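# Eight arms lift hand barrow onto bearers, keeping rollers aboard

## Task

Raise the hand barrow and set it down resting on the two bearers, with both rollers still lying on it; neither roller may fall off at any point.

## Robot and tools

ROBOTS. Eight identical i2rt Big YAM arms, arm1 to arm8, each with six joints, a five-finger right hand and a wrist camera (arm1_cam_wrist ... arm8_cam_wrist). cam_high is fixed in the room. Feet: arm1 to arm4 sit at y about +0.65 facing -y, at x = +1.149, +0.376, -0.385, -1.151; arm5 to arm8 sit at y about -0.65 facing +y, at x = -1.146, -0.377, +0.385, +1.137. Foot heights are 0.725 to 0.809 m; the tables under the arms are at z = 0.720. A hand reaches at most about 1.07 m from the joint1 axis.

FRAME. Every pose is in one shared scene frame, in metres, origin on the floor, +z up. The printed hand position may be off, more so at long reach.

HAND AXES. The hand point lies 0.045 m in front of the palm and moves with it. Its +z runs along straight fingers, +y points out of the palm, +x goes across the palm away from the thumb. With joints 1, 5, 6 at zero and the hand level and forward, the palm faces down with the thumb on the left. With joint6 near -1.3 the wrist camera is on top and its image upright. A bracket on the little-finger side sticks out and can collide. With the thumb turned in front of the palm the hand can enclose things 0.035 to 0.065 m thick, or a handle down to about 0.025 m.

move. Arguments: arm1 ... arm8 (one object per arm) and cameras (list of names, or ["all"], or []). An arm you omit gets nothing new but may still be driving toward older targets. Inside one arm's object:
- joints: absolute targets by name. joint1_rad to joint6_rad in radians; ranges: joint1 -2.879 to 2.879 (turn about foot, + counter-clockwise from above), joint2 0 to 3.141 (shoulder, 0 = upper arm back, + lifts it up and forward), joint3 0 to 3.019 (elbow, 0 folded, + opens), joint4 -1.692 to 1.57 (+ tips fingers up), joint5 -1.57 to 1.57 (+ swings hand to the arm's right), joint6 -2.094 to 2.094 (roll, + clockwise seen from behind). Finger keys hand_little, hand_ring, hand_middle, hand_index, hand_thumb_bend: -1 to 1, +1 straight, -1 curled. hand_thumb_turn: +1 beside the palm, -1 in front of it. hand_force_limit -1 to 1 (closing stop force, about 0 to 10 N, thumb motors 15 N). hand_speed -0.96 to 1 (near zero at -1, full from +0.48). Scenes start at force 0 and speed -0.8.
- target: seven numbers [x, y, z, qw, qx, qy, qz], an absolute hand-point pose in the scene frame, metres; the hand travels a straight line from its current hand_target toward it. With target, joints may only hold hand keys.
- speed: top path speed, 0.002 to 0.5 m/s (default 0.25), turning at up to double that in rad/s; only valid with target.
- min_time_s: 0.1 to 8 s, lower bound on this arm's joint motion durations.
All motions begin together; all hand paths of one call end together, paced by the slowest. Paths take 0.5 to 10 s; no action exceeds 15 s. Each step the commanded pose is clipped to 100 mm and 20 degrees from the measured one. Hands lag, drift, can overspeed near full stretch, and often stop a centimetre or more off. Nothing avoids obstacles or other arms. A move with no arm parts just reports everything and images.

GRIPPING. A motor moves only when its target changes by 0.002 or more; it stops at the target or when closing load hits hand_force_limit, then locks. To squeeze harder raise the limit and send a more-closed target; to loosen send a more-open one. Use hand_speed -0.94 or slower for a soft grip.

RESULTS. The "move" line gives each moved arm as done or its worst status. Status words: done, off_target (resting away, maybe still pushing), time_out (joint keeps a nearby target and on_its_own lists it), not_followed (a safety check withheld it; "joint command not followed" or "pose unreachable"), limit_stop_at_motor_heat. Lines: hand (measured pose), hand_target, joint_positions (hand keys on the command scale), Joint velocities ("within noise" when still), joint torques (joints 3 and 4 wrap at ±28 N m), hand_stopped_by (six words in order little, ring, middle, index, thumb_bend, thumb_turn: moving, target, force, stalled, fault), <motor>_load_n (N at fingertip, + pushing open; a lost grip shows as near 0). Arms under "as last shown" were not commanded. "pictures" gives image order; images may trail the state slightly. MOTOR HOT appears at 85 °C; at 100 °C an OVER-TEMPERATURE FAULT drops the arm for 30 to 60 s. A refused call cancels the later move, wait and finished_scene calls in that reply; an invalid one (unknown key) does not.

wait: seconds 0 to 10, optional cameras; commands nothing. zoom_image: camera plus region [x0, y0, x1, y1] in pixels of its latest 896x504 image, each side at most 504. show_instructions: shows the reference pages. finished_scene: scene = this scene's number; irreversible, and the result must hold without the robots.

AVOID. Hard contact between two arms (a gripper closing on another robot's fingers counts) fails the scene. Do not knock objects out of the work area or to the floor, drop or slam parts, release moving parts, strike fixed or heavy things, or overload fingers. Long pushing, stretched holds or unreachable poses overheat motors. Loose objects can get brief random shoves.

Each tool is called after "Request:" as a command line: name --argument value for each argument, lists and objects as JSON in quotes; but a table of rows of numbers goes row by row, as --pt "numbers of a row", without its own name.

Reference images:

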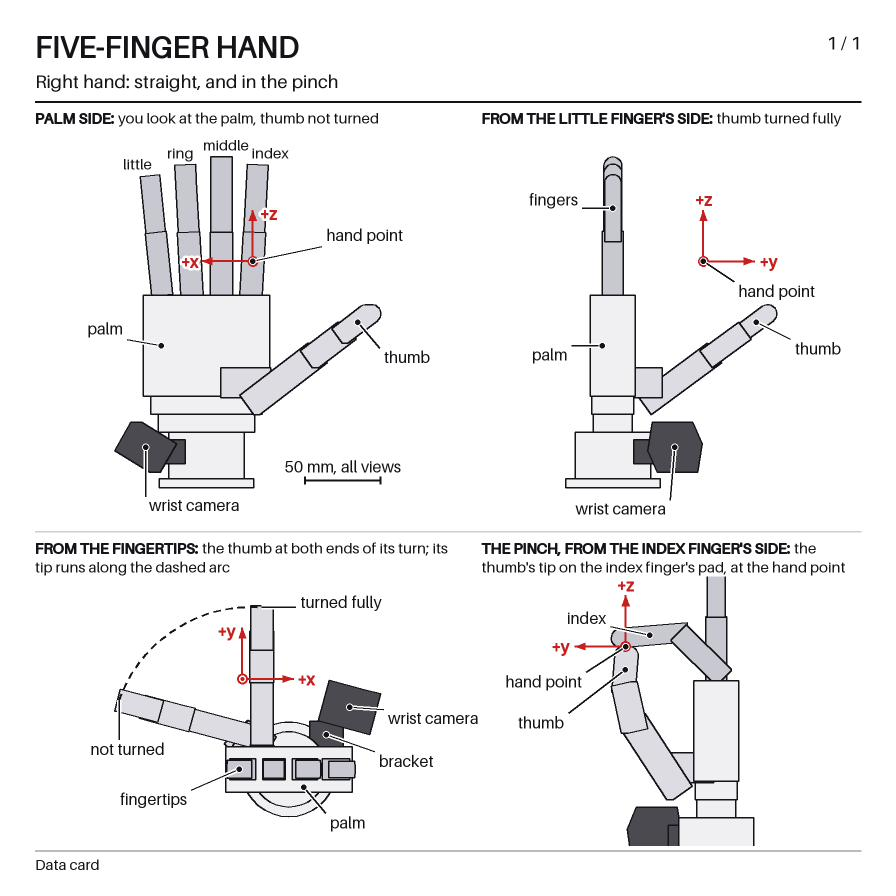

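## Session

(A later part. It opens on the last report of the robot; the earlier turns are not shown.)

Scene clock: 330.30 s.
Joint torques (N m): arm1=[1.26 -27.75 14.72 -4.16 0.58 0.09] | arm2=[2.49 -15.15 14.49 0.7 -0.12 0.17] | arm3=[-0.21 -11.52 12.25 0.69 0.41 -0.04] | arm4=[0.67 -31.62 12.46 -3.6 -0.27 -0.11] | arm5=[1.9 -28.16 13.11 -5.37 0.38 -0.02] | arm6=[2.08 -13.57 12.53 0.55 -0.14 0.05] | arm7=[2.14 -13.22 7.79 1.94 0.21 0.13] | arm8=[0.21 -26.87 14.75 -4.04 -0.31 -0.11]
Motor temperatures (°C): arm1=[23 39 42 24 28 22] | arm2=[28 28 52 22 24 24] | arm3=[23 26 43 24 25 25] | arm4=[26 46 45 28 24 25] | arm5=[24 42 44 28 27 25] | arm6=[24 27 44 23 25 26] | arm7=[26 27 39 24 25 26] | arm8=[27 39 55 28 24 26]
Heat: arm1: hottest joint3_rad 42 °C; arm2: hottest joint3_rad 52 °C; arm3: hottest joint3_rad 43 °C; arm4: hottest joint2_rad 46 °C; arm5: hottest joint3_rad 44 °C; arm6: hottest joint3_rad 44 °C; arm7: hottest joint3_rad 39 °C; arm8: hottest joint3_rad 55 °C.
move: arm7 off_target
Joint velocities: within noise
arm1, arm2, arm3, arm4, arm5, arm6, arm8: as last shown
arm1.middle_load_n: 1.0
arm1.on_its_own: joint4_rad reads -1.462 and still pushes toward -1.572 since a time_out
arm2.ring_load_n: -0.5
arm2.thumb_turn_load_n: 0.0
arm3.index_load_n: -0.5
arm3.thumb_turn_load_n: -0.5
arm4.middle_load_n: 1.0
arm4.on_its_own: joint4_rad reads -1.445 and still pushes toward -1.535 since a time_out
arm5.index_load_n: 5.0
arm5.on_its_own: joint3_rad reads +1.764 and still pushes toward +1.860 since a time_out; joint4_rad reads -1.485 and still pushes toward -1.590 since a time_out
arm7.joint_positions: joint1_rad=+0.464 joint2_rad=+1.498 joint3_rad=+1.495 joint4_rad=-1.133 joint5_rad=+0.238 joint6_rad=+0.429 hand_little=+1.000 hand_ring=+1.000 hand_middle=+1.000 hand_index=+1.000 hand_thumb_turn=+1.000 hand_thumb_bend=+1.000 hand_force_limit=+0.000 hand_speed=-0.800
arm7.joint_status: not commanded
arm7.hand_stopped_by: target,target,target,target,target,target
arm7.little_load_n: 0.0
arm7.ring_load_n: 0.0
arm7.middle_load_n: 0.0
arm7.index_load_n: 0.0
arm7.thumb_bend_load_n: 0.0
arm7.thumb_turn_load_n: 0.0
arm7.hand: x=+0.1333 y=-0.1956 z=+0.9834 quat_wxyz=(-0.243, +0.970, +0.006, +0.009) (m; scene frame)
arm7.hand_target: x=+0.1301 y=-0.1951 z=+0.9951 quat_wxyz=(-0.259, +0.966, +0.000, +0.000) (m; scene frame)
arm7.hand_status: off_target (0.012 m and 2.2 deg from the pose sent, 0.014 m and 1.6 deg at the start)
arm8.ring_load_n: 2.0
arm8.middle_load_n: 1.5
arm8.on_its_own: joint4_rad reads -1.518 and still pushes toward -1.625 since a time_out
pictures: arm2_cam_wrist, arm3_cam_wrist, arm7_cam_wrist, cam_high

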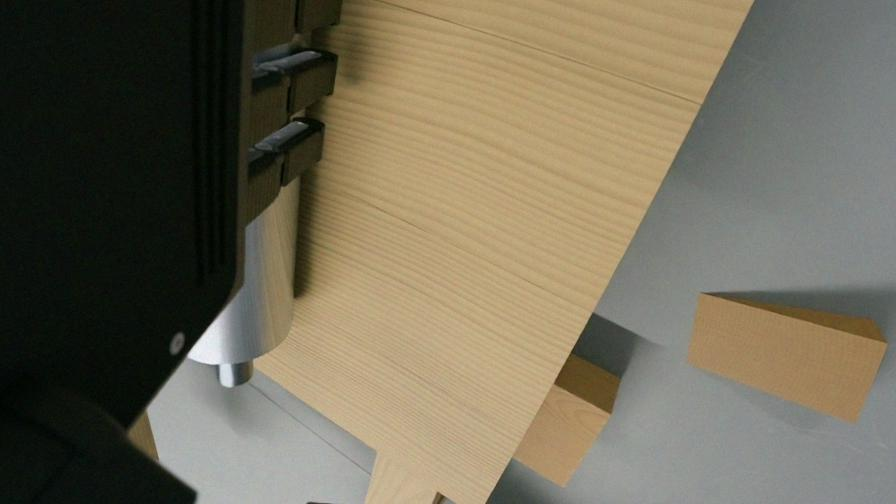

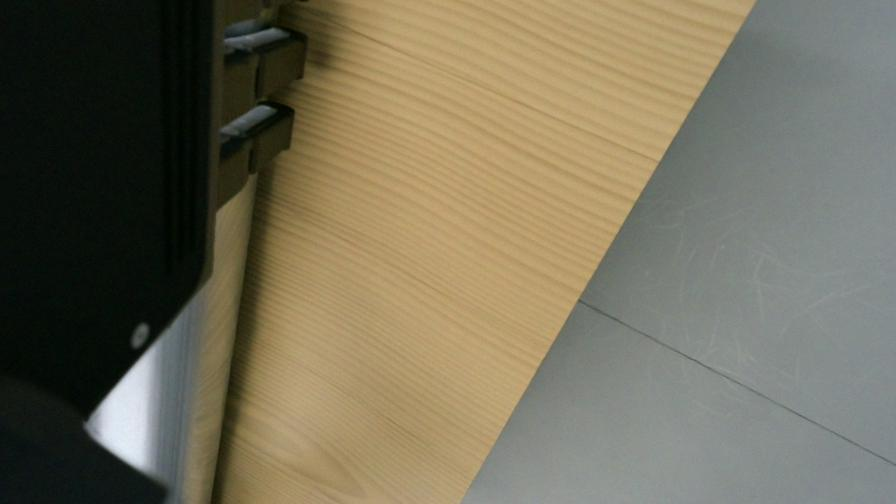

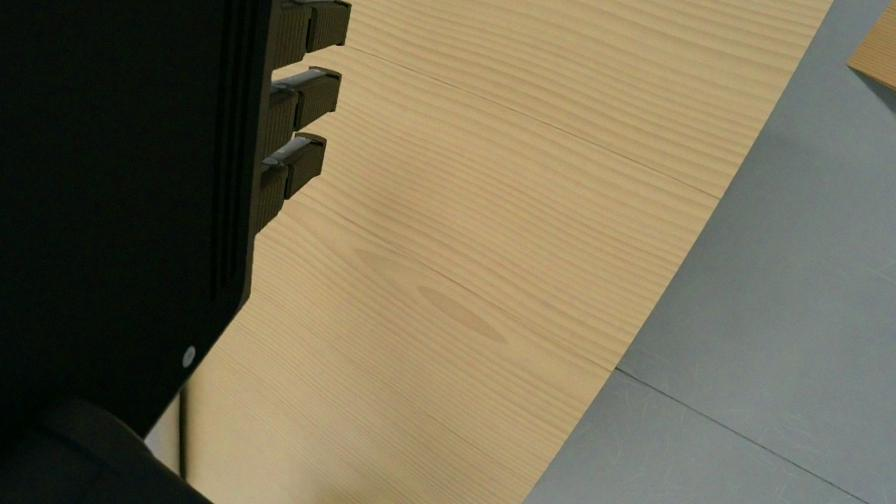

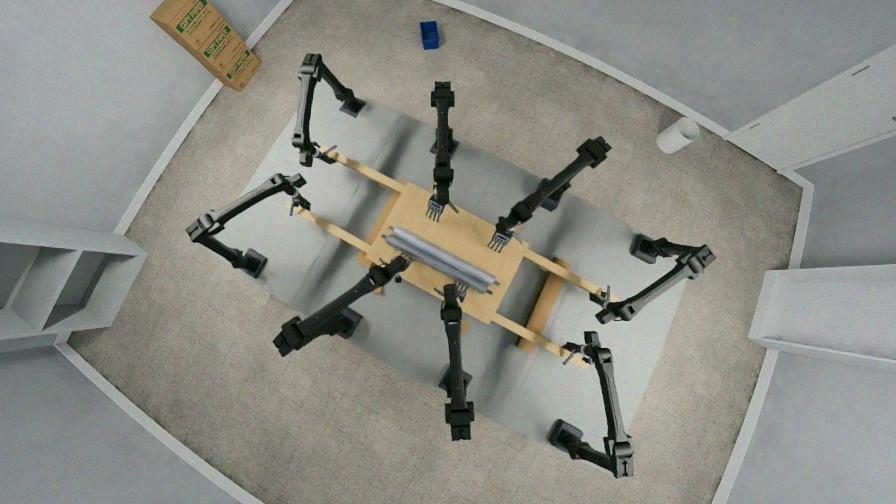

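Request:
move --arm1 '{"target": [0.842, 0.192, 0.968, 0.030, 0, -0.999, -0.005], "speed": 0.07}' --arm4 '{"target": [-0.942, 0.202, 0.974, -0.033, 0, -0.999, -0.005], "speed": 0.07}' --arm5 '{"target": [-1.004, -0.214, 0.980, 0.010, 0.999, 0, 0.031], "speed": 0.07}' --arm8 '{"target": [0.790, -0.226, 0.980, 0.010, 0.999, 0, -0.034], "speed": 0.07}' --arm2 '{"target": [0.105, 0.1895, 0.980, 0, 0, 0.9659, -0.2588], "speed": 0.07}' --arm3 '{"target": [-0.21, 0.192, 0.977, 0, 0, 0.9659, -0.2588], "speed": 0.07}' --arm6 '{"target": [-0.33, -0.189, 0.990, -0.2588, 0.9659, 0, 0], "speed": 0.07}' --arm7 '{"target": [0.02, -0.192, 0.990, -0.2588, 0.9659, 0, 0], "speed": 0.07}' --cameras '["cam_high", "arm2_cam_wrist", "arm6_cam_wrist", "arm3_cam_wrist"]'

Request:
zoom_image --camera "cam_high" --region '[360, 160, 600, 360]'

Scene clock: 376.30 s.
Joint torques (N m): arm1=[-0.38 -28.1 16.01 -3.77 0.21 -0.11] | arm2=[0.73 -13.92 14.87 0.72 -0.41 0.02] | arm3=[0.32 -11.34 8.12 1.33 0.14 -0.03] | arm4=[-0.15 -33.08 8.47 -1.89 -0.39 -0.21] | arm5=[2.67 -27.69 8.29 -3.02 0.58 0.12] | arm6=[1.44 -12.22 7.99 1.5 -0.02 0.05] | arm7=[1.9 -11.34 11.78 0.88 0.27 0.12] | arm8=[1.61 -27.28 16.53 -3.52 -0.11 0.23]
Motor temperatures (°C): arm1=[23 39 40 24 28 22] | arm2=[28 28 52 22 24 24] | arm3=[23 27 43 24 25 25] | arm4=[26 47 46 28 24 25] | arm5=[24 42 45 28 27 25] | arm6=[24 27 44 23 25 26] | arm7=[26 29 38 24 25 26] | arm8=[27 40 54 27 24 26]
Heat: arm1: hottest joint3_rad 40 °C; arm2: hottest joint3_rad 52 °C; arm3: hottest joint3_rad 43 °C; arm4: hottest joint2_rad 47 °C; arm5: hottest joint3_rad 45 °C; arm6: hottest joint3_rad 44 °C; arm7: hottest joint3_rad 38 °C; arm8: hottest joint3_rad 54 °C.
move: arm1 off_target; arm2 off_target; arm3 done; arm4 off_target; arm5 off_target; arm6 done; arm7 off_target; arm8 off_target
Joint velocities: arm1=[within noise] | arm2=[within noise] | arm3=[within noise] | arm4=[within noise] | arm5=[0.005 -0.005 -0.002 0.007 -0.037 -0.168] | arm6=[within noise] | arm7=[within noise] | arm8=[within noise]
arm1.joint_positions: joint1_rad=-0.539 joint2_rad=+2.065 joint3_rad=+1.913 joint4_rad=-1.500 joint5_rad=+0.051 joint6_rad=-0.543 hand_little=+0.000 hand_ring=+0.000 hand_middle=+0.000 hand_index=+0.001 hand_thumb_turn=-1.000 hand_thumb_bend=+1.000 hand_force_limit=-0.400 hand_speed=-0.400
arm1.joint_status: not commanded
arm1.hand_stopped_by: target,target,target,target,target,target
arm1.little_load_n: 0.5
arm1.ring_load_n: 0.0
arm1.middle_load_n: 1.0
arm1.index_load_n: 6.0
arm1.thumb_bend_load_n: 0.0
arm1.thumb_turn_load_n: 0.0
arm1.hand: x=+0.8529 y=+0.1903 z=+0.8627 quat_wxyz=(+0.005, +0.001, -0.999, -0.047) (m; scene frame)
arm1.hand_target: x=+0.8465 y=+0.1971 z=+0.9551 quat_wxyz=(+0.032, +0.000, -0.999, -0.004) (m; scene frame)
arm1.hand_status: off_target (0.106 m and 5.6 deg from the pose sent, 0.149 m and 6.0 deg at the start; pose on its path clipped on 38 of 71 steps)
arm2.joint_positions: joint1_rad=-0.563 joint2_rad=+1.624 joint3_rad=+1.428 joint4_rad=-0.973 joint5_rad=-0.284 joint6_rad=-0.539 hand_little=+1.000 hand_ring=+1.000 hand_middle=+1.000 hand_index=+1.000 hand_thumb_turn=+1.000 hand_thumb_bend=+1.000 hand_force_limit=+0.000 hand_speed=-0.800
arm2.joint_status: not commanded
arm2.hand_stopped_by: target,target,target,target,target,target
arm2.little_load_n: 0.0
arm2.ring_load_n: 0.0
arm2.middle_load_n: 0.0
arm2.index_load_n: 0.0
arm2.thumb_bend_load_n: 0.0
arm2.thumb_turn_load_n: 0.0
arm2.hand: x=+0.1191 y=+0.2041 z=+0.9666 quat_wxyz=(-0.008, -0.004, -0.969, +0.248) (m; scene frame)
arm2.hand_target: x=+0.1055 y=+0.1905 z=+0.9800 quat_wxyz=(+0.000, +0.000, -0.966, +0.259) (m; scene frame)
arm2.hand_status: off_target (0.024 m and 1.7 deg from the pose sent, 0.119 m and 3.4 deg at the start)
arm3.joint_positions: joint1_rad=+0.396 joint2_rad=+1.422 joint3_rad=+1.350 joint4_rad=-1.035 joint5_rad=+0.179 joint6_rad=+0.303 hand_little=+1.000 hand_ring=+1.000 hand_middle=+1.000 hand_index=+1.000 hand_thumb_turn=+1.000 hand_thumb_bend=+1.000 hand_force_limit=+0.000 hand_speed=-0.800
arm3.joint_status: not commanded
arm3.hand_stopped_by: target,target,target,target,target,target
arm3.little_load_n: 0.0
arm3.ring_load_n: 0.0
arm3.middle_load_n: -1.0
arm3.index_load_n: 0.0
arm3.thumb_bend_load_n: 0.0
arm3.thumb_turn_load_n: 0.0
arm3.hand: x=-0.2092 y=+0.1951 z=+0.9692 quat_wxyz=(+0.004, -0.001, -0.970, +0.244) (m; scene frame)
arm3.hand_target: x=-0.2101 y=+0.1921 z=+0.9770 quat_wxyz=(+0.000, +0.000, -0.966, +0.259) (m; scene frame)
arm3.hand_status: done (0.008 m and 1.8 deg from the pose sent, 0.109 m and 3.4 deg at the start)
arm4.joint_positions: joint1_rad=+0.371 joint2_rad=+1.878 joint3_rad=+1.625 joint4_rad=-1.433 joint5_rad=-0.055 joint6_rad=+0.332 hand_little=+0.000 hand_ring=+0.000 hand_middle=+0.000 hand_index=+0.000 hand_thumb_turn=-1.000 hand_thumb_bend=+1.000 hand_force_limit=-0.400 hand_speed=-0.400
arm4.joint_status: not commanded
arm4.hand_stopped_by: target,target,target,target,target,target
arm4.little_load_n: 1.0
arm4.ring_load_n: 3.0
arm4.middle_load_n: 1.5
arm4.index_load_n: 5.5
arm4.thumb_bend_load_n: -0.5
arm4.thumb_turn_load_n: 0.0
arm4.hand: x=-0.9356 y=+0.1982 z=+0.8842 quat_wxyz=(-0.007, -0.004, -0.998, -0.064) (m; scene frame)
arm4.hand_target: x=-0.9420 y=+0.2054 z=+0.9657 quat_wxyz=(-0.032, +0.000, -0.999, -0.005) (m; scene frame)
arm4.hand_status: off_target (0.090 m and 7.3 deg from the pose sent, 0.147 m and 6.6 deg at the start)
arm5.joint_positions: joint1_rad=-0.343 joint2_rad=+1.855 joint3_rad=+1.620 joint4_rad=-1.456 joint5_rad=+0.063 joint6_rad=-0.315 hand_little=+0.000 hand_ring=+0.000 hand_middle=+0.000 hand_index=+0.000 hand_thumb_turn=-1.000 hand_thumb_bend=+1.000 hand_force_limit=-0.400 hand_speed=-0.400
arm5.joint_status: not commanded
arm5.hand_stopped_by: target,target,target,target,target,target
arm5.little_load_n: 4.0
arm5.ring_load_n: 3.5
arm5.middle_load_n: 1.0
arm5.index_load_n: 0.5
arm5.thumb_bend_load_n: 0.0
arm5.thumb_turn_load_n: 0.0
arm5.hand: x=-1.0003 y=-0.2090 z=+0.8918 quat_wxyz=(+0.068, +0.998, +0.004, +0.005) (m; scene frame)
arm5.hand_target: x=-1.0049 y=-0.2178 z=+0.9714 quat_wxyz=(+0.010, +0.999, +0.000, +0.030) (m; scene frame)
arm5.hand_status: off_target (0.088 m and 7.3 deg from the pose sent, 0.145 m and 7.5 deg at the start; pose on its path clipped on 23 of 71 steps)
arm6.joint_positions: joint1_rad=-0.192 joint2_rad=+1.393 joint3_rad=+1.184 joint4_rad=-0.880 joint5_rad=-0.090 joint6_rad=-0.168 hand_little=+1.000 hand_ring=+1.000 hand_middle=+1.000 hand_index=+1.000 hand_thumb_turn=+1.000 hand_thumb_bend=+1.000 hand_force_limit=+0.000 hand_speed=-0.800
arm6.joint_status: not commanded
arm6.hand_stopped_by: target,target,target,target,target,target
arm6.little_load_n: 0.0
arm6.ring_load_n: 0.0
arm6.middle_load_n: 0.0
arm6.index_load_n: 0.0
arm6.thumb_bend_load_n: 0.0
arm6.thumb_turn_load_n: 0.0
arm6.hand: x=-0.3282 y=-0.1904 z=+0.9879 quat_wxyz=(-0.251, +0.968, +0.002, -0.001) (m; scene frame)
arm6.hand_target: x=-0.3299 y=-0.1890 z=+0.9900 quat_wxyz=(-0.259, +0.966, +0.000, +0.000) (m; scene frame)
arm6.hand_status: done (0.003 m and 1.0 deg from the pose sent, 0.113 m and 3.0 deg at the start)
arm7.joint_positions: joint1_rad=+0.646 joint2_rad=+1.631 joint3_rad=+1.632 joint4_rad=-1.175 joint5_rad=+0.316 joint6_rad=+0.597 hand_little=+1.000 hand_ring=+1.000 hand_middle=+1.000 hand_index=+1.000 hand_thumb_turn=+1.000 hand_thumb_bend=+1.000 hand_force_limit=+0.000 hand_speed=-0.800
arm7.joint_status: not commanded
arm7.hand_stopped_by: target,target,target,target,target,target
arm7.little_load_n: 0.0
arm7.ring_load_n: 0.0
arm7.middle_load_n: 0.0
arm7.index_load_n: 0.0
arm7.thumb_bend_load_n: 0.0
arm7.thumb_turn_load_n: 0.0
arm7.hand: x=+0.0313 y=-0.2040 z=+0.9755 quat_wxyz=(-0.248, +0.969, +0.007, +0.008) (m; scene frame)
arm7.hand_target: x=+0.0206 y=-0.1927 z=+0.9899 quat_wxyz=(-0.259, +0.966, +0.000, +0.000) (m; scene frame)
arm7.hand_status: off_target (0.022 m and 1.8 deg from the pose sent, 0.114 m and 2.2 deg at the start)
arm8.joint_positions: joint1_rad=+0.565 joint2_rad=+1.925 joint3_rad=+1.810 joint4_rad=-1.541 joint5_rad=-0.080 joint6_rad=+0.532 hand_little=+0.000 hand_ring=+0.000 hand_middle=+0.000 hand_index=+0.000 hand_thumb_turn=-1.000 hand_thumb_bend=+1.000 hand_force_limit=-0.400 hand_speed=-0.400
arm8.joint_status: not commanded
arm8.hand_stopped_by: target,target,target,target,target,target
arm8.little_load_n: 5.5
arm8.ring_load_n: 2.5
arm8.middle_load_n: 1.0
arm8.index_load_n: 0.5
arm8.thumb_bend_load_n: 0.0
arm8.thumb_turn_load_n: 0.0
arm8.hand: x=+0.7991 y=-0.2237 z=+0.8811 quat_wxyz=(+0.057, +0.998, -0.001, -0.007) (m; scene frame)
arm8.hand_target: x=+0.7937 y=-0.2317 z=+0.9732 quat_wxyz=(+0.009, +0.999, +0.000, -0.036) (m; scene frame)
arm8.hand_status: off_target (0.099 m and 6.2 deg from the pose sent, 0.145 m and 6.8 deg at the start)
pictures: arm2_cam_wrist, arm3_cam_wrist, arm6_cam_wrist, cam_high

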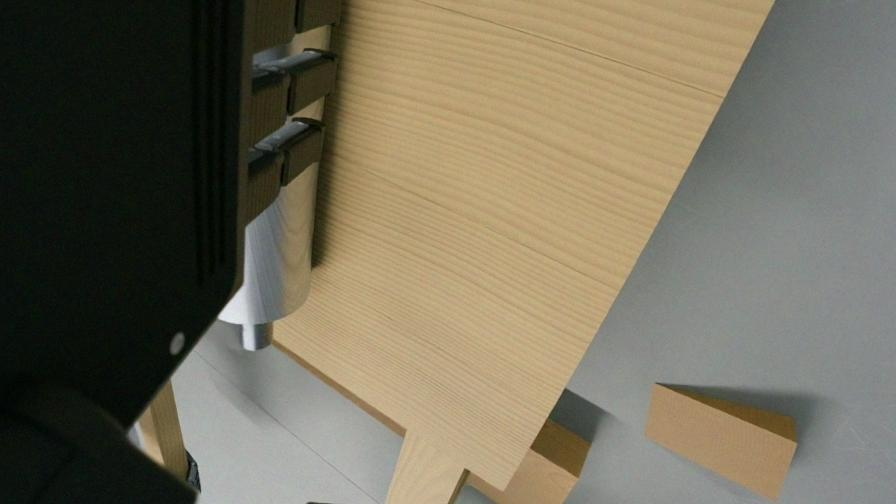

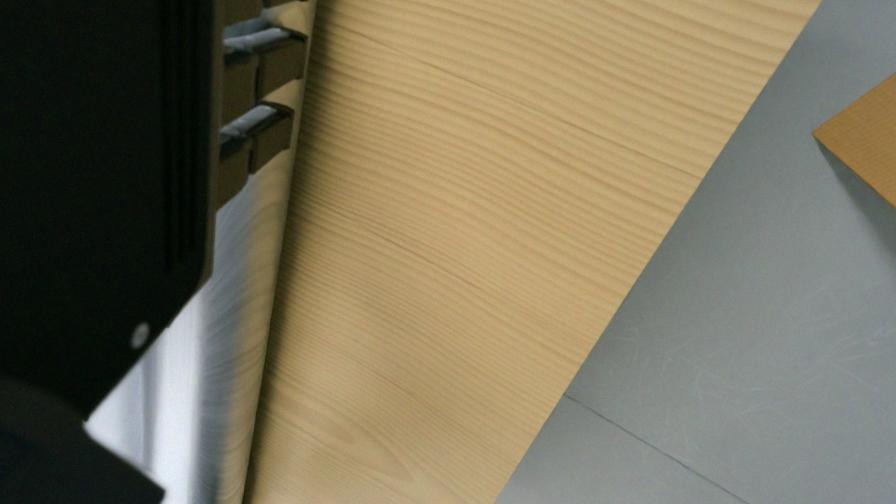

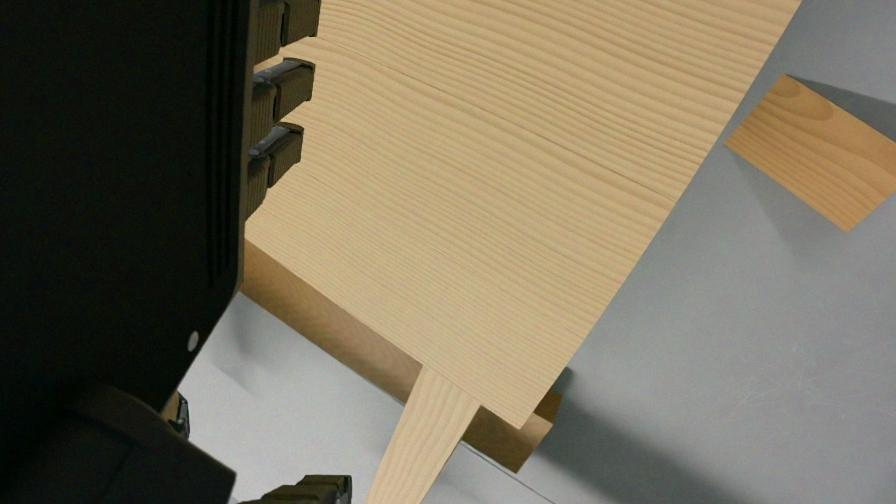

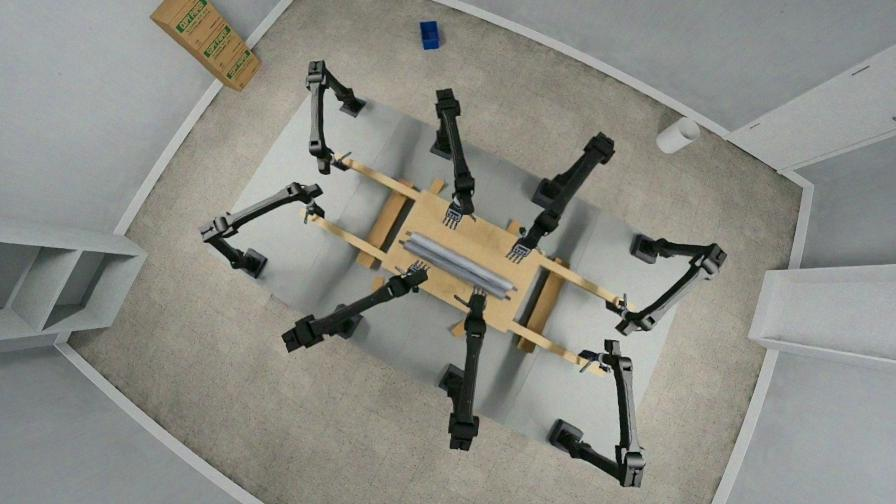

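Scaled by 2.100 from the camera's 896x504 image, which has a finer 1280x720 frame.

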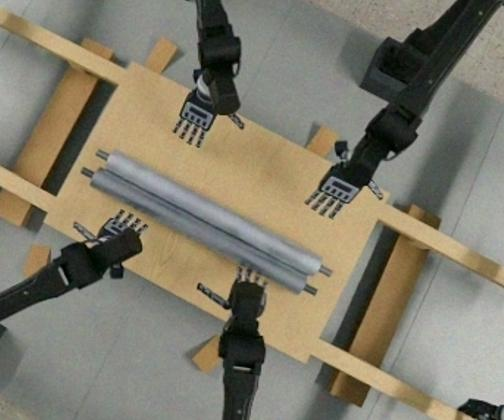

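Request:
move --arm1 '{"target": [0.838, 0.192, 0.895, 0.030, 0, -0.999, -0.005], "speed": 0.05}' --arm4 '{"target": [-0.950, 0.202, 0.895, -0.033, 0, -0.999, -0.005], "speed": 0.05}' --arm5 '{"target": [-1.008, -0.214, 0.92, 0.010, 0.999, 0, 0.031], "speed": 0.05}' --arm8 '{"target": [0.785, -0.226, 0.92, 0.010, 0.999, 0, -0.034], "speed": 0.05}' --arm2 '{"target": [0.105, 0.190, 0.962, 0, 0, 0.9659, -0.2588], "speed": 0.05}' --arm3 '{"target": [-0.21, 0.192, 0.959, 0, 0, 0.9659, -0.2588], "speed": 0.05}' --arm6 '{"target": [-0.33, -0.189, 0.975, -0.2588, 0.9659, 0, 0], "speed": 0.05}' --arm7 '{"target": [0.02, -0.192, 0.975, -0.2588, 0.9659, 0, 0], "speed": 0.05}' --cameras '["cam_high", "arm2_cam_wrist", "arm3_cam_wrist"]'

Request:
zoom_image --camera "cam_high" --region '[360, 160, 600, 360]'

Scene clock: 411.83 s.
Joint torques (N m): arm1=[-0.03 -25.64 8.4 -0.5 0.23 -0.08] | arm2=[0.67 -13.1 11.86 1.46 -0.39 0.01] | arm3=[0.03 -10.64 7.62 1.1 0.13 -0.04] | arm4=[-0.5 -26.11 6.12 -0.96 -0.38 -0.33] | arm5=[2.96 -25.05 7.49 -3.1 0.66 0.18] | arm6=[1.55 -11.46 8.02 1.48 -0.02 0.05] | arm7=[1.96 -11.52 9.2 1.88 0.27 0.13] | arm8=[1.73 -26.34 11.29 -1.29 -0.15 0.21]
Motor temperatures (°C): arm1=[23 39 40 24 28 22] | arm2=[28 27 46 22 24 24] | arm3=[23 27 39 24 25 25] | arm4=[26 41 43 28 24 25] | arm5=[24 45 38 27 27 25] | arm6=[24 27 38 23 25 26] | arm7=[26 28 42 24 25 26] | arm8=[27 45 59 27 24 26]
Heat: arm1: hottest joint3_rad 40 °C; arm2: hottest joint3_rad 46 °C; arm3: hottest joint3_rad 39 °C; arm4: hottest joint3_rad 43 °C; arm5: hottest joint2_rad 45 °C; arm6: hottest joint3_rad 38 °C; arm7: hottest joint3_rad 42 °C; arm8: hottest joint3_rad 59 °C.
move: arm1 off_target; arm2 off_target; arm3 done; arm4 off_target; arm5 off_target; arm6 done; arm7 off_target; arm8 off_target
Joint velocities: within noise
arm1.joint_positions: joint1_rad=-0.542 joint2_rad=+2.069 joint3_rad=+1.882 joint4_rad=-1.448 joint5_rad=+0.051 joint6_rad=-0.552 hand_little=+0.000 hand_ring=+0.000 hand_middle=+0.000 hand_index=+0.000 hand_thumb_turn=-1.000 hand_thumb_bend=+1.000 hand_force_limit=-0.400 hand_speed=-0.400
arm1.joint_status: not commanded
arm1.hand_stopped_by: target,target,target,target,target,target
arm1.little_load_n: 0.5
arm1.ring_load_n: 0.5
arm1.middle_load_n: 0.5
arm1.index_load_n: 1.5
arm1.thumb_bend_load_n: 0.0
arm1.thumb_turn_load_n: 0.0
arm1.hand: x=+0.8487 y=+0.1885 z=+0.8468 quat_wxyz=(+0.009, +0.003, -0.999, -0.039) (m; scene frame)
arm1.hand_target: x=+0.8390 y=+0.1931 z=+0.8934 quat_wxyz=(+0.031, +0.000, -1.000, -0.005) (m; scene frame)
arm1.hand_status: off_target (0.049 m and 4.6 deg from the pose sent, 0.036 m and 5.6 deg at the start)
arm2.joint_positions: joint1_rad=-0.563 joint2_rad=+1.631 joint3_rad=+1.428 joint4_rad=-0.951 joint5_rad=-0.284 joint6_rad=-0.540 hand_little=+1.000 hand_ring=+1.000 hand_middle=+1.000 hand_index=+1.000 hand_thumb_turn=+1.000 hand_thumb_bend=+1.000 hand_force_limit=+0.000 hand_speed=-0.800
arm2.joint_status: not commanded
arm2.hand_stopped_by: target,target,target,target,target,target
arm2.little_load_n: 0.0
arm2.ring_load_n: 0.0
arm2.middle_load_n: 0.0
arm2.index_load_n: 0.0
arm2.thumb_bend_load_n: 0.0
arm2.thumb_turn_load_n: 0.0
arm2.hand: x=+0.1157 y=+0.1990 z=+0.9644 quat_wxyz=(-0.004, -0.002, -0.967, +0.254) (m; scene frame)
arm2.hand_target: x=+0.1052 y=+0.1904 z=+0.9620 quat_wxyz=(+0.000, +0.000, -0.966, +0.259) (m; scene frame)
arm2.hand_status: off_target (0.014 m and 0.8 deg from the pose sent, 0.020 m and 1.7 deg at the start)
arm3.joint_positions: joint1_rad=+0.396 joint2_rad=+1.422 joint3_rad=+1.313 joint4_rad=-0.982 joint5_rad=+0.179 joint6_rad=+0.303 hand_little=+1.000 hand_ring=+1.000 hand_middle=+1.000 hand_index=+1.000 hand_thumb_turn=+1.000 hand_thumb_bend=+1.000 hand_force_limit=+0.000 hand_speed=-0.800
arm3.joint_status: not commanded
arm3.hand_stopped_by: target,target,target,target,target,target
arm3.little_load_n: 0.0
arm3.ring_load_n: -0.5
arm3.middle_load_n: 0.0
arm3.index_load_n: 0.0
arm3.thumb_bend_load_n: 0.0
arm3.thumb_turn_load_n: 0.0
arm3.hand: x=-0.2081 y=+0.1923 z=+0.9565 quat_wxyz=(+0.002, -0.002, -0.968, +0.252) (m; scene frame)
arm3.hand_target: x=-0.2100 y=+0.1919 z=+0.9590 quat_wxyz=(+0.000, +0.000, -0.966, +0.259) (m; scene frame)
arm3.hand_status: done (0.003 m and 0.9 deg from the pose sent, 0.011 m and 1.8 deg at the start)
arm4.joint_positions: joint1_rad=+0.362 joint2_rad=+1.847 joint3_rad=+1.506 joint4_rad=-1.269 joint5_rad=-0.057 joint6_rad=+0.328 hand_little=+0.000 hand_ring=+0.000 hand_middle=+0.000 hand_index=+0.000 hand_thumb_turn=-1.000 hand_thumb_bend=+1.000 hand_force_limit=-0.400 hand_speed=-0.400
arm4.joint_status: not commanded
arm4.hand_stopped_by: target,target,target,target,target,target
arm4.little_load_n: 0.0
arm4.ring_load_n: 0.5
arm4.middle_load_n: 1.0
arm4.index_load_n: 5.0
arm4.thumb_bend_load_n: 0.0
arm4.thumb_turn_load_n: 0.0
arm4.hand: x=-0.9400 y=+0.1967 z=+0.8522 quat_wxyz=(-0.021, -0.005, -0.999, -0.028) (m; scene frame)
arm4.hand_target: x=-0.9494 y=+0.2023 z=+0.8921 quat_wxyz=(-0.032, +0.000, -0.999, -0.005) (m; scene frame)
arm4.hand_status: off_target (0.044 m and 3.0 deg from the pose sent, 0.018 m and 7.3 deg at the start)
arm5.joint_positions: joint1_rad=-0.340 joint2_rad=+1.847 joint3_rad=+1.506 joint4_rad=-1.309 joint5_rad=+0.061 joint6_rad=-0.313 hand_little=+0.000 hand_ring=+0.000 hand_middle=+0.000 hand_index=+0.000 hand_thumb_turn=-1.000 hand_thumb_bend=+1.000 hand_force_limit=-0.400 hand_speed=-0.400
arm5.joint_status: not commanded
arm5.hand_stopped_by: target,target,target,target,target,target
arm5.little_load_n: 4.5
arm5.ring_load_n: 3.5
arm5.middle_load_n: 1.0
arm5.index_load_n: 1.0
arm5.thumb_bend_load_n: 0.0
arm5.thumb_turn_load_n: 0.0
arm5.hand: x=-1.0037 y=-0.2117 z=+0.8503 quat_wxyz=(+0.048, +0.999, +0.004, +0.011) (m; scene frame)
arm5.hand_target: x=-1.0083 y=-0.2160 z=+0.9141 quat_wxyz=(+0.010, +0.999, +0.000, +0.030) (m; scene frame)
arm5.hand_status: off_target (0.070 m and 5.0 deg from the pose sent, 0.030 m and 7.3 deg at the start)
arm6.joint_positions: joint1_rad=-0.192 joint2_rad=+1.393 joint3_rad=+1.152 joint4_rad=-0.840 joint5_rad=-0.090 joint6_rad=-0.167 hand_little=+1.000 hand_ring=+1.000 hand_middle=+1.000 hand_index=+1.000 hand_thumb_turn=+1.000 hand_thumb_bend=+1.000 hand_force_limit=+0.000 hand_speed=-0.800
arm6.joint_status: not commanded
arm6.hand_stopped_by: target,target,target,target,target,target
arm6.little_load_n: -0.5
arm6.ring_load_n: 0.0
arm6.middle_load_n: 0.0
arm6.index_load_n: 0.0
arm6.thumb_bend_load_n: 0.0
arm6.thumb_turn_load_n: -0.5
arm6.hand: x=-0.3283 y=-0.1908 z=+0.9763 quat_wxyz=(-0.255, +0.967, +0.002, +0.000) (m; scene frame)
arm6.hand_target: x=-0.3299 y=-0.1890 z=+0.9750 quat_wxyz=(-0.259, +0.966, +0.000, +0.000) (m; scene frame)
arm6.hand_status: done (0.003 m and 0.5 deg from the pose sent, 0.013 m and 1.0 deg at the start)
arm7.joint_positions: joint1_rad=+0.646 joint2_rad=+1.631 joint3_rad=+1.632 joint4_rad=-1.161 joint5_rad=+0.316 joint6_rad=+0.597 hand_little=+1.000 hand_ring=+1.000 hand_middle=+1.000 hand_index=+1.000 hand_thumb_turn=+1.000 hand_thumb_bend=+1.000 hand_force_limit=+0.000 hand_speed=-0.800
arm7.joint_status: not commanded
arm7.hand_stopped_by: target,target,target,target,target,target
arm7.little_load_n: 0.0
arm7.ring_load_n: 0.0
arm7.middle_load_n: 0.0
arm7.index_load_n: 0.0
arm7.thumb_bend_load_n: 0.0
arm7.thumb_turn_load_n: -0.5
arm7.hand: x=+0.0289 y=-0.2010 z=+0.9767 quat_wxyz=(-0.253, +0.967, +0.006, +0.004) (m; scene frame)
arm7.hand_target: x=+0.0202 y=-0.1923 z=+0.9750 quat_wxyz=(-0.259, +0.966, +0.000, +0.000) (m; scene frame)
arm7.hand_status: off_target (0.013 m and 1.0 deg from the pose sent, 0.016 m and 1.8 deg at the start)
arm8.joint_positions: joint1_rad=+0.573 joint2_rad=+1.933 joint3_rad=+1.757 joint4_rad=-1.467 joint5_rad=-0.078 joint6_rad=+0.542 hand_little=+0.000 hand_ring=+0.000 hand_middle=+0.000 hand_index=+0.000 hand_thumb_turn=-1.000 hand_thumb_bend=+1.000 hand_force_limit=-0.400 hand_speed=-0.400
arm8.joint_status: not commanded
arm8.hand_stopped_by: target,target,target,target,target,target
arm8.little_load_n: 3.5
arm8.ring_load_n: 2.0
arm8.middle_load_n: 0.5
arm8.index_load_n: 0.5
arm8.thumb_bend_load_n: 0.0
arm8.thumb_turn_load_n: 0.0
arm8.hand: x=+0.7947 y=-0.2237 z=+0.8554 quat_wxyz=(+0.051, +0.999, -0.002, -0.009) (m; scene frame)
arm8.hand_target: x=+0.7866 y=-0.2282 z=+0.9171 quat_wxyz=(+0.010, +0.999, +0.000, -0.035) (m; scene frame)
arm8.hand_status: off_target (0.065 m and 5.5 deg from the pose sent, 0.041 m and 6.2 deg at the start)
pictures: arm2_cam_wrist, arm3_cam_wrist, cam_high

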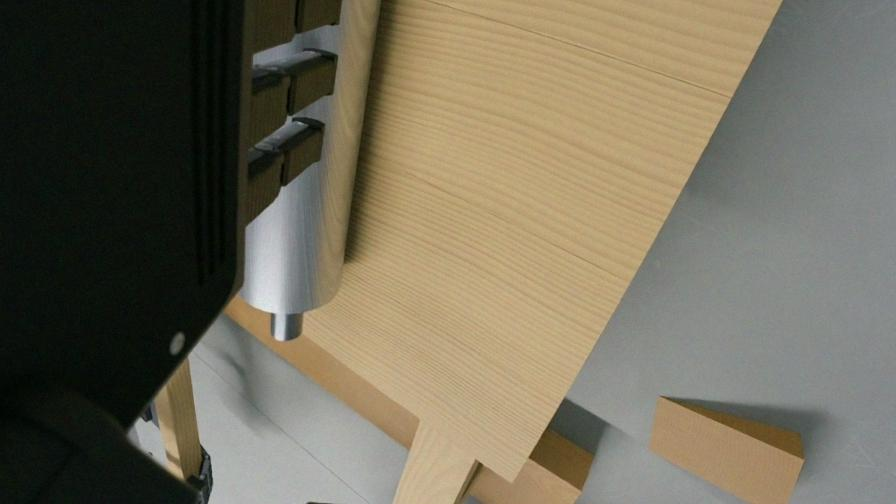

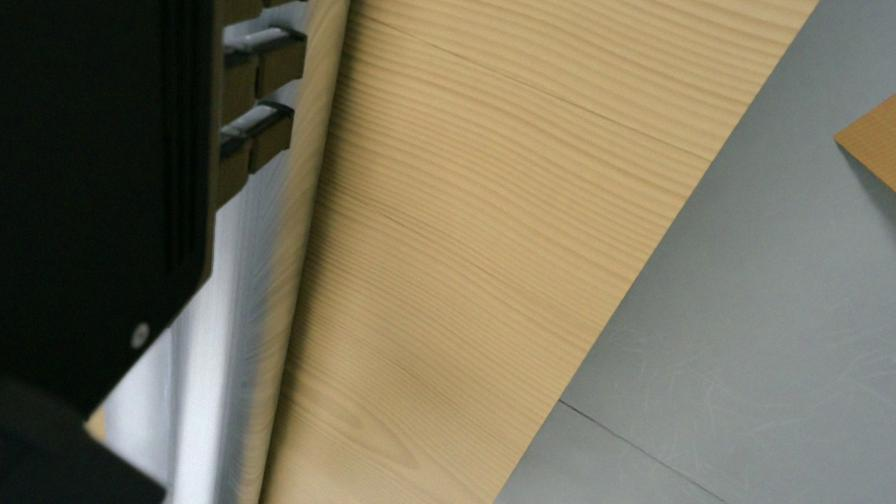

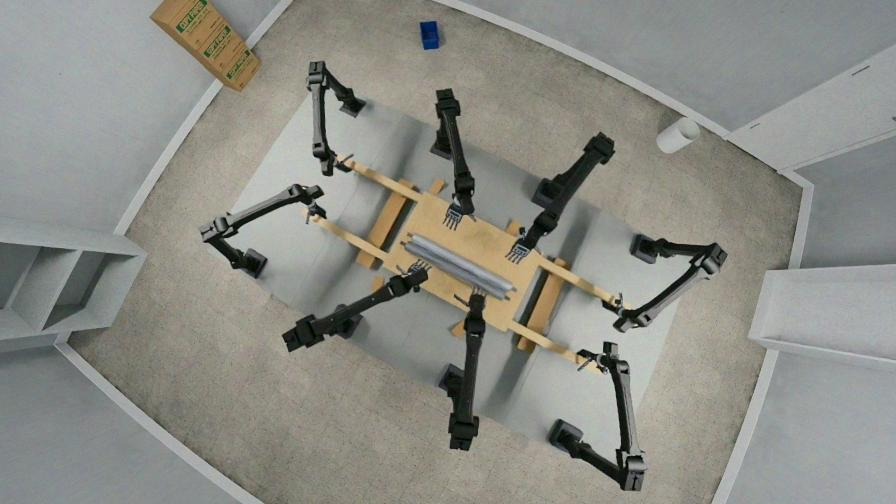

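Scaled by 2.100 from the camera's 896x504 image, which has a finer 1280x720 frame.

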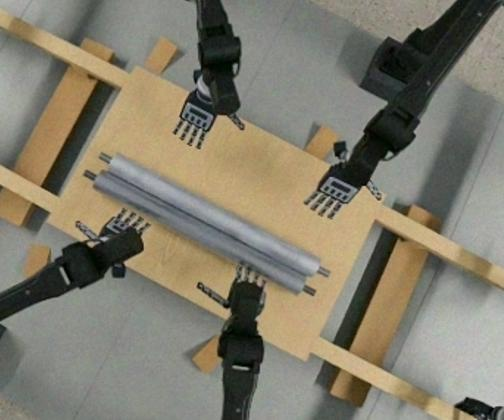

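Request:
move --arm2 '{"target": [0.105, 0.192, 0.928, 0, 0, 0.9659, -0.2588], "speed": 0.06}' --arm3 '{"target": [-0.21, 0.193, 0.934, 0, 0, 0.9659, -0.2588], "speed": 0.06}' --arm6 '{"target": [-0.33, -0.193, 0.945, -0.2588, 0.9659, 0, 0], "speed": 0.06}' --arm7 '{"target": [0.02, -0.194, 0.942, -0.2588, 0.9659, 0, 0], "speed": 0.06}' --cameras '["cam_high", "arm2_cam_wrist", "arm3_cam_wrist"]'

Request:
zoom_image --camera "cam_high" --region '[360, 160, 600, 360]'

Scene clock: 426.33 s.
Joint torques (N m): arm1=[0.21 -25.7 8.39 -0.46 0.24 -0.03] | arm2=[1.26 -13.74 8.38 1.59 -0.26 0] | arm3=[0.03 -8.41 6.49 1.1 0.09 -0.01] | arm4=[-0.62 -26.17 6.09 -1.03 -0.39 -0.33] | arm5=[2.9 -25.05 7.45 -3.03 0.64 0.15] | arm6=[1.2 -10.11 7.92 1.48 -0.08 0.05] | arm7=[2.14 -11.22 7.42 1.92 0.27 0.12] | arm8=[1.73 -26.29 11.28 -1.29 -0.14 0.2]
Motor temperatures (°C): arm1=[23 39 40 24 28 22] | arm2=[28 27 44 22 24 24] | arm3=[23 27 39 24 25 25] | arm4=[26 43 41 27 24 25] | arm5=[24 42 37 27 27 25] | arm6=[24 27 37 23 25 26] | arm7=[26 28 41 24 25 26] | arm8=[27 45 56 27 24 26]
Heat: arm1: hottest joint3_rad 40 °C; arm2: hottest joint3_rad 44 °C; arm3: hottest joint3_rad 39 °C; arm4: hottest joint2_rad 43 °C; arm5: hottest joint2_rad 42 °C; arm6: hottest joint3_rad 37 °C; arm7: hottest joint3_rad 41 °C; arm8: hottest joint3_rad 56 °C.
move: arm2 off_target; arm3 off_target; arm6 done; arm7 off_target
Joint velocities: within noise
arm1, arm4, arm5, arm8: as last shown
arm1.little_load_n: 0.0
arm1.ring_load_n: 0.0
arm2.joint_positions: joint1_rad=-0.564 joint2_rad=+1.644 joint3_rad=+1.402 joint4_rad=-0.868 joint5_rad=-0.288 joint6_rad=-0.542 hand_little=+1.000 hand_ring=+1.000 hand_middle=+1.000 hand_index=+1.000 hand_thumb_turn=+1.000 hand_thumb_bend=+1.000 hand_force_limit=+0.000 hand_speed=-0.800
arm2.joint_status: not commanded
arm2.hand_stopped_by: target,target,target,target,target,target
arm2.little_load_n: 0.0
arm2.ring_load_n: 0.0
arm2.middle_load_n: 0.0
arm2.index_load_n: 0.0
arm2.thumb_bend_load_n: 0.0
arm2.thumb_turn_load_n: 0.0
arm2.hand: x=+0.1080 y=+0.1881 z=+0.9509 quat_wxyz=(+0.007, +0.002, -0.962, +0.272) (m; scene frame)
arm2.hand_target: x=+0.1054 y=+0.1925 z=+0.9285 quat_wxyz=(+0.000, +0.000, -0.966, +0.259) (m; scene frame)
arm2.hand_status: off_target (0.023 m and 1.8 deg from the pose sent, 0.038 m and 0.8 deg at the start)
arm3.joint_positions: joint1_rad=+0.396 joint2_rad=+1.397 joint3_rad=+1.269 joint4_rad=-0.916 joint5_rad=+0.180 joint6_rad=+0.303 hand_little=+1.000 hand_ring=+1.000 hand_middle=+1.000 hand_index=+1.000 hand_thumb_turn=+1.000 hand_thumb_bend=+1.000 hand_force_limit=+0.000 hand_speed=-0.800
arm3.joint_status: not commanded
arm3.hand_stopped_by: target,target,target,target,target,target
arm3.little_load_n: 0.0
arm3.ring_load_n: 0.0
arm3.middle_load_n: 0.0
arm3.index_load_n: 0.0
arm3.thumb_bend_load_n: 0.0
arm3.thumb_turn_load_n: 0.0
arm3.hand: x=-0.2076 y=+0.1907 z=+0.9532 quat_wxyz=(-0.005, -0.004, -0.962, +0.272) (m; scene frame)
arm3.hand_target: x=-0.2102 y=+0.1935 z=+0.9343 quat_wxyz=(+0.000, +0.000, -0.966, +0.259) (m; scene frame)
arm3.hand_status: off_target (0.019 m and 1.8 deg from the pose sent, 0.023 m and 0.9 deg at the start)
arm4.ring_load_n: 0.0
arm4.thumb_bend_load_n: -0.5
arm4.hand_target: x=-0.9494 y=+0.2024 z=+0.8921 quat_wxyz=(-0.032, +0.000, -0.999, -0.005) (m; scene frame)
arm6.joint_positions: joint1_rad=-0.192 joint2_rad=+1.393 joint3_rad=+1.080 joint4_rad=-0.759 joint5_rad=-0.090 joint6_rad=-0.167 hand_little=+1.000 hand_ring=+1.000 hand_middle=+1.000 hand_index=+1.000 hand_thumb_turn=+1.000 hand_thumb_bend=+1.000 hand_force_limit=+0.000 hand_speed=-0.800
arm6.joint_status: not commanded
arm6.hand_stopped_by: target,target,target,target,target,target
arm6.little_load_n: 0.0
arm6.ring_load_n: 0.0
arm6.middle_load_n: 0.0
arm6.index_load_n: 0.0
arm6.thumb_bend_load_n: 0.0
arm6.thumb_turn_load_n: 0.0
arm6.hand: x=-0.3292 y=-0.1952 z=+0.9505 quat_wxyz=(-0.259, +0.966, +0.002, +0.001) (m; scene frame)
arm6.hand_target: x=-0.3299 y=-0.1931 z=+0.9452 quat_wxyz=(-0.259, +0.966, +0.000, +0.000) (m; scene frame)
arm6.hand_status: done (0.006 m and 0.3 deg from the pose sent, 0.031 m and 0.5 deg at the start)
arm7.joint_positions: joint1_rad=+0.646 joint2_rad=+1.632 joint3_rad=+1.569 joint4_rad=-1.075 joint5_rad=+0.317 joint6_rad=+0.600 hand_little=+1.000 hand_ring=+1.000 hand_middle=+1.000 hand_index=+1.000 hand_thumb_turn=+1.000 hand_thumb_bend=+1.000 hand_force_limit=+0.000 hand_speed=-0.800
arm7.joint_status: not commanded
arm7.hand_stopped_by: target,target,target,target,target,target
arm7.little_load_n: 0.0
arm7.ring_load_n: 0.0
arm7.middle_load_n: 0.0
arm7.index_load_n: 0.0
arm7.thumb_bend_load_n: 0.0
arm7.thumb_turn_load_n: 0.0
arm7.hand: x=+0.0256 y=-0.1966 z=+0.9537 quat_wxyz=(-0.262, +0.965, +0.003, -0.002) (m; scene frame)
arm7.hand_target: x=+0.0202 y=-0.1943 z=+0.9421 quat_wxyz=(-0.259, +0.966, +0.000, +0.000) (m; scene frame)
arm7.hand_status: off_target (0.013 m and 0.5 deg from the pose sent, 0.036 m and 1.0 deg at the start)
pictures: arm2_cam_wrist, arm3_cam_wrist, cam_high

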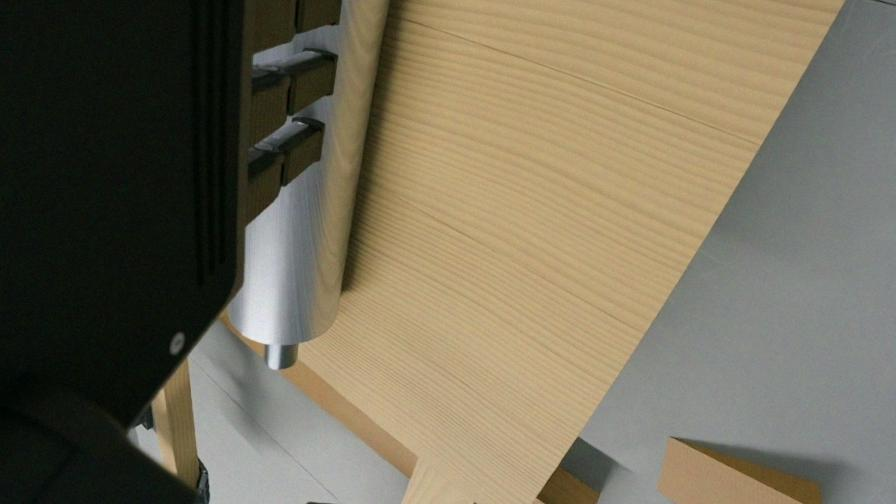

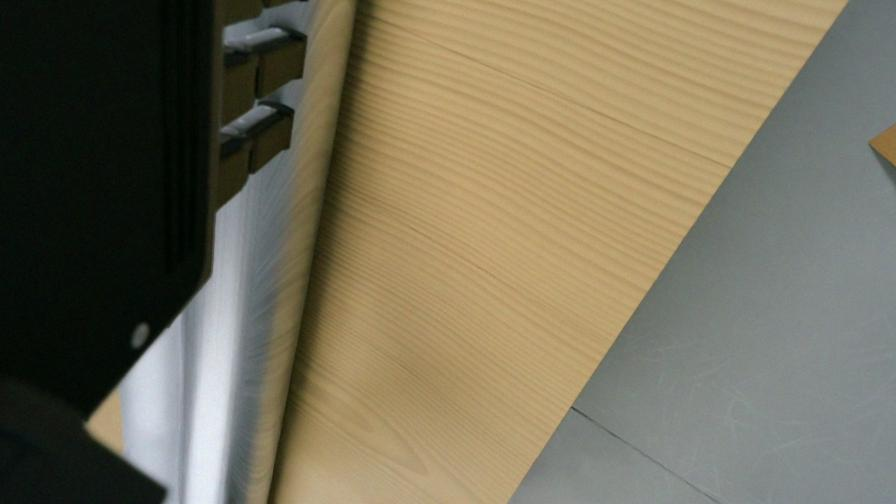

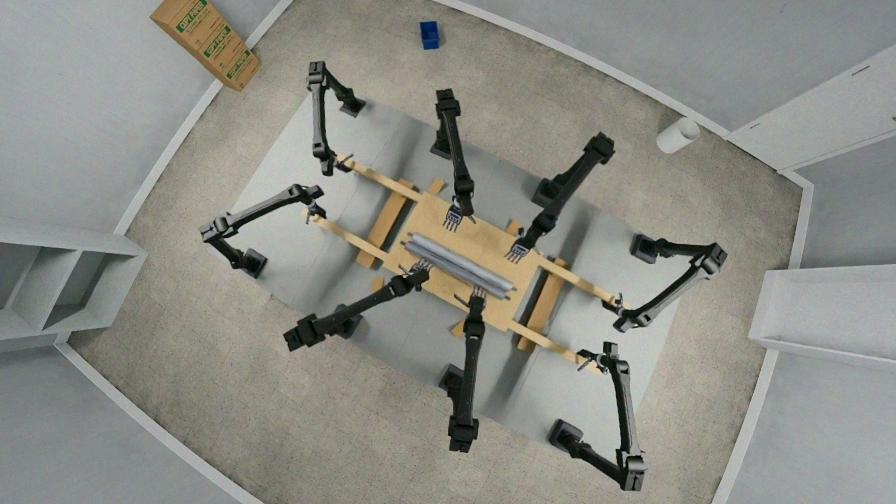

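Scaled by 2.100 from the camera's 896x504 image, which has a finer 1280x720 frame.

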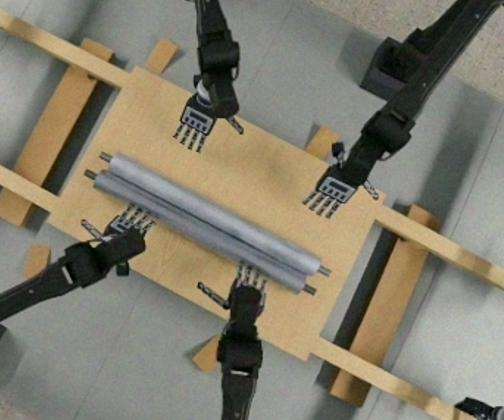

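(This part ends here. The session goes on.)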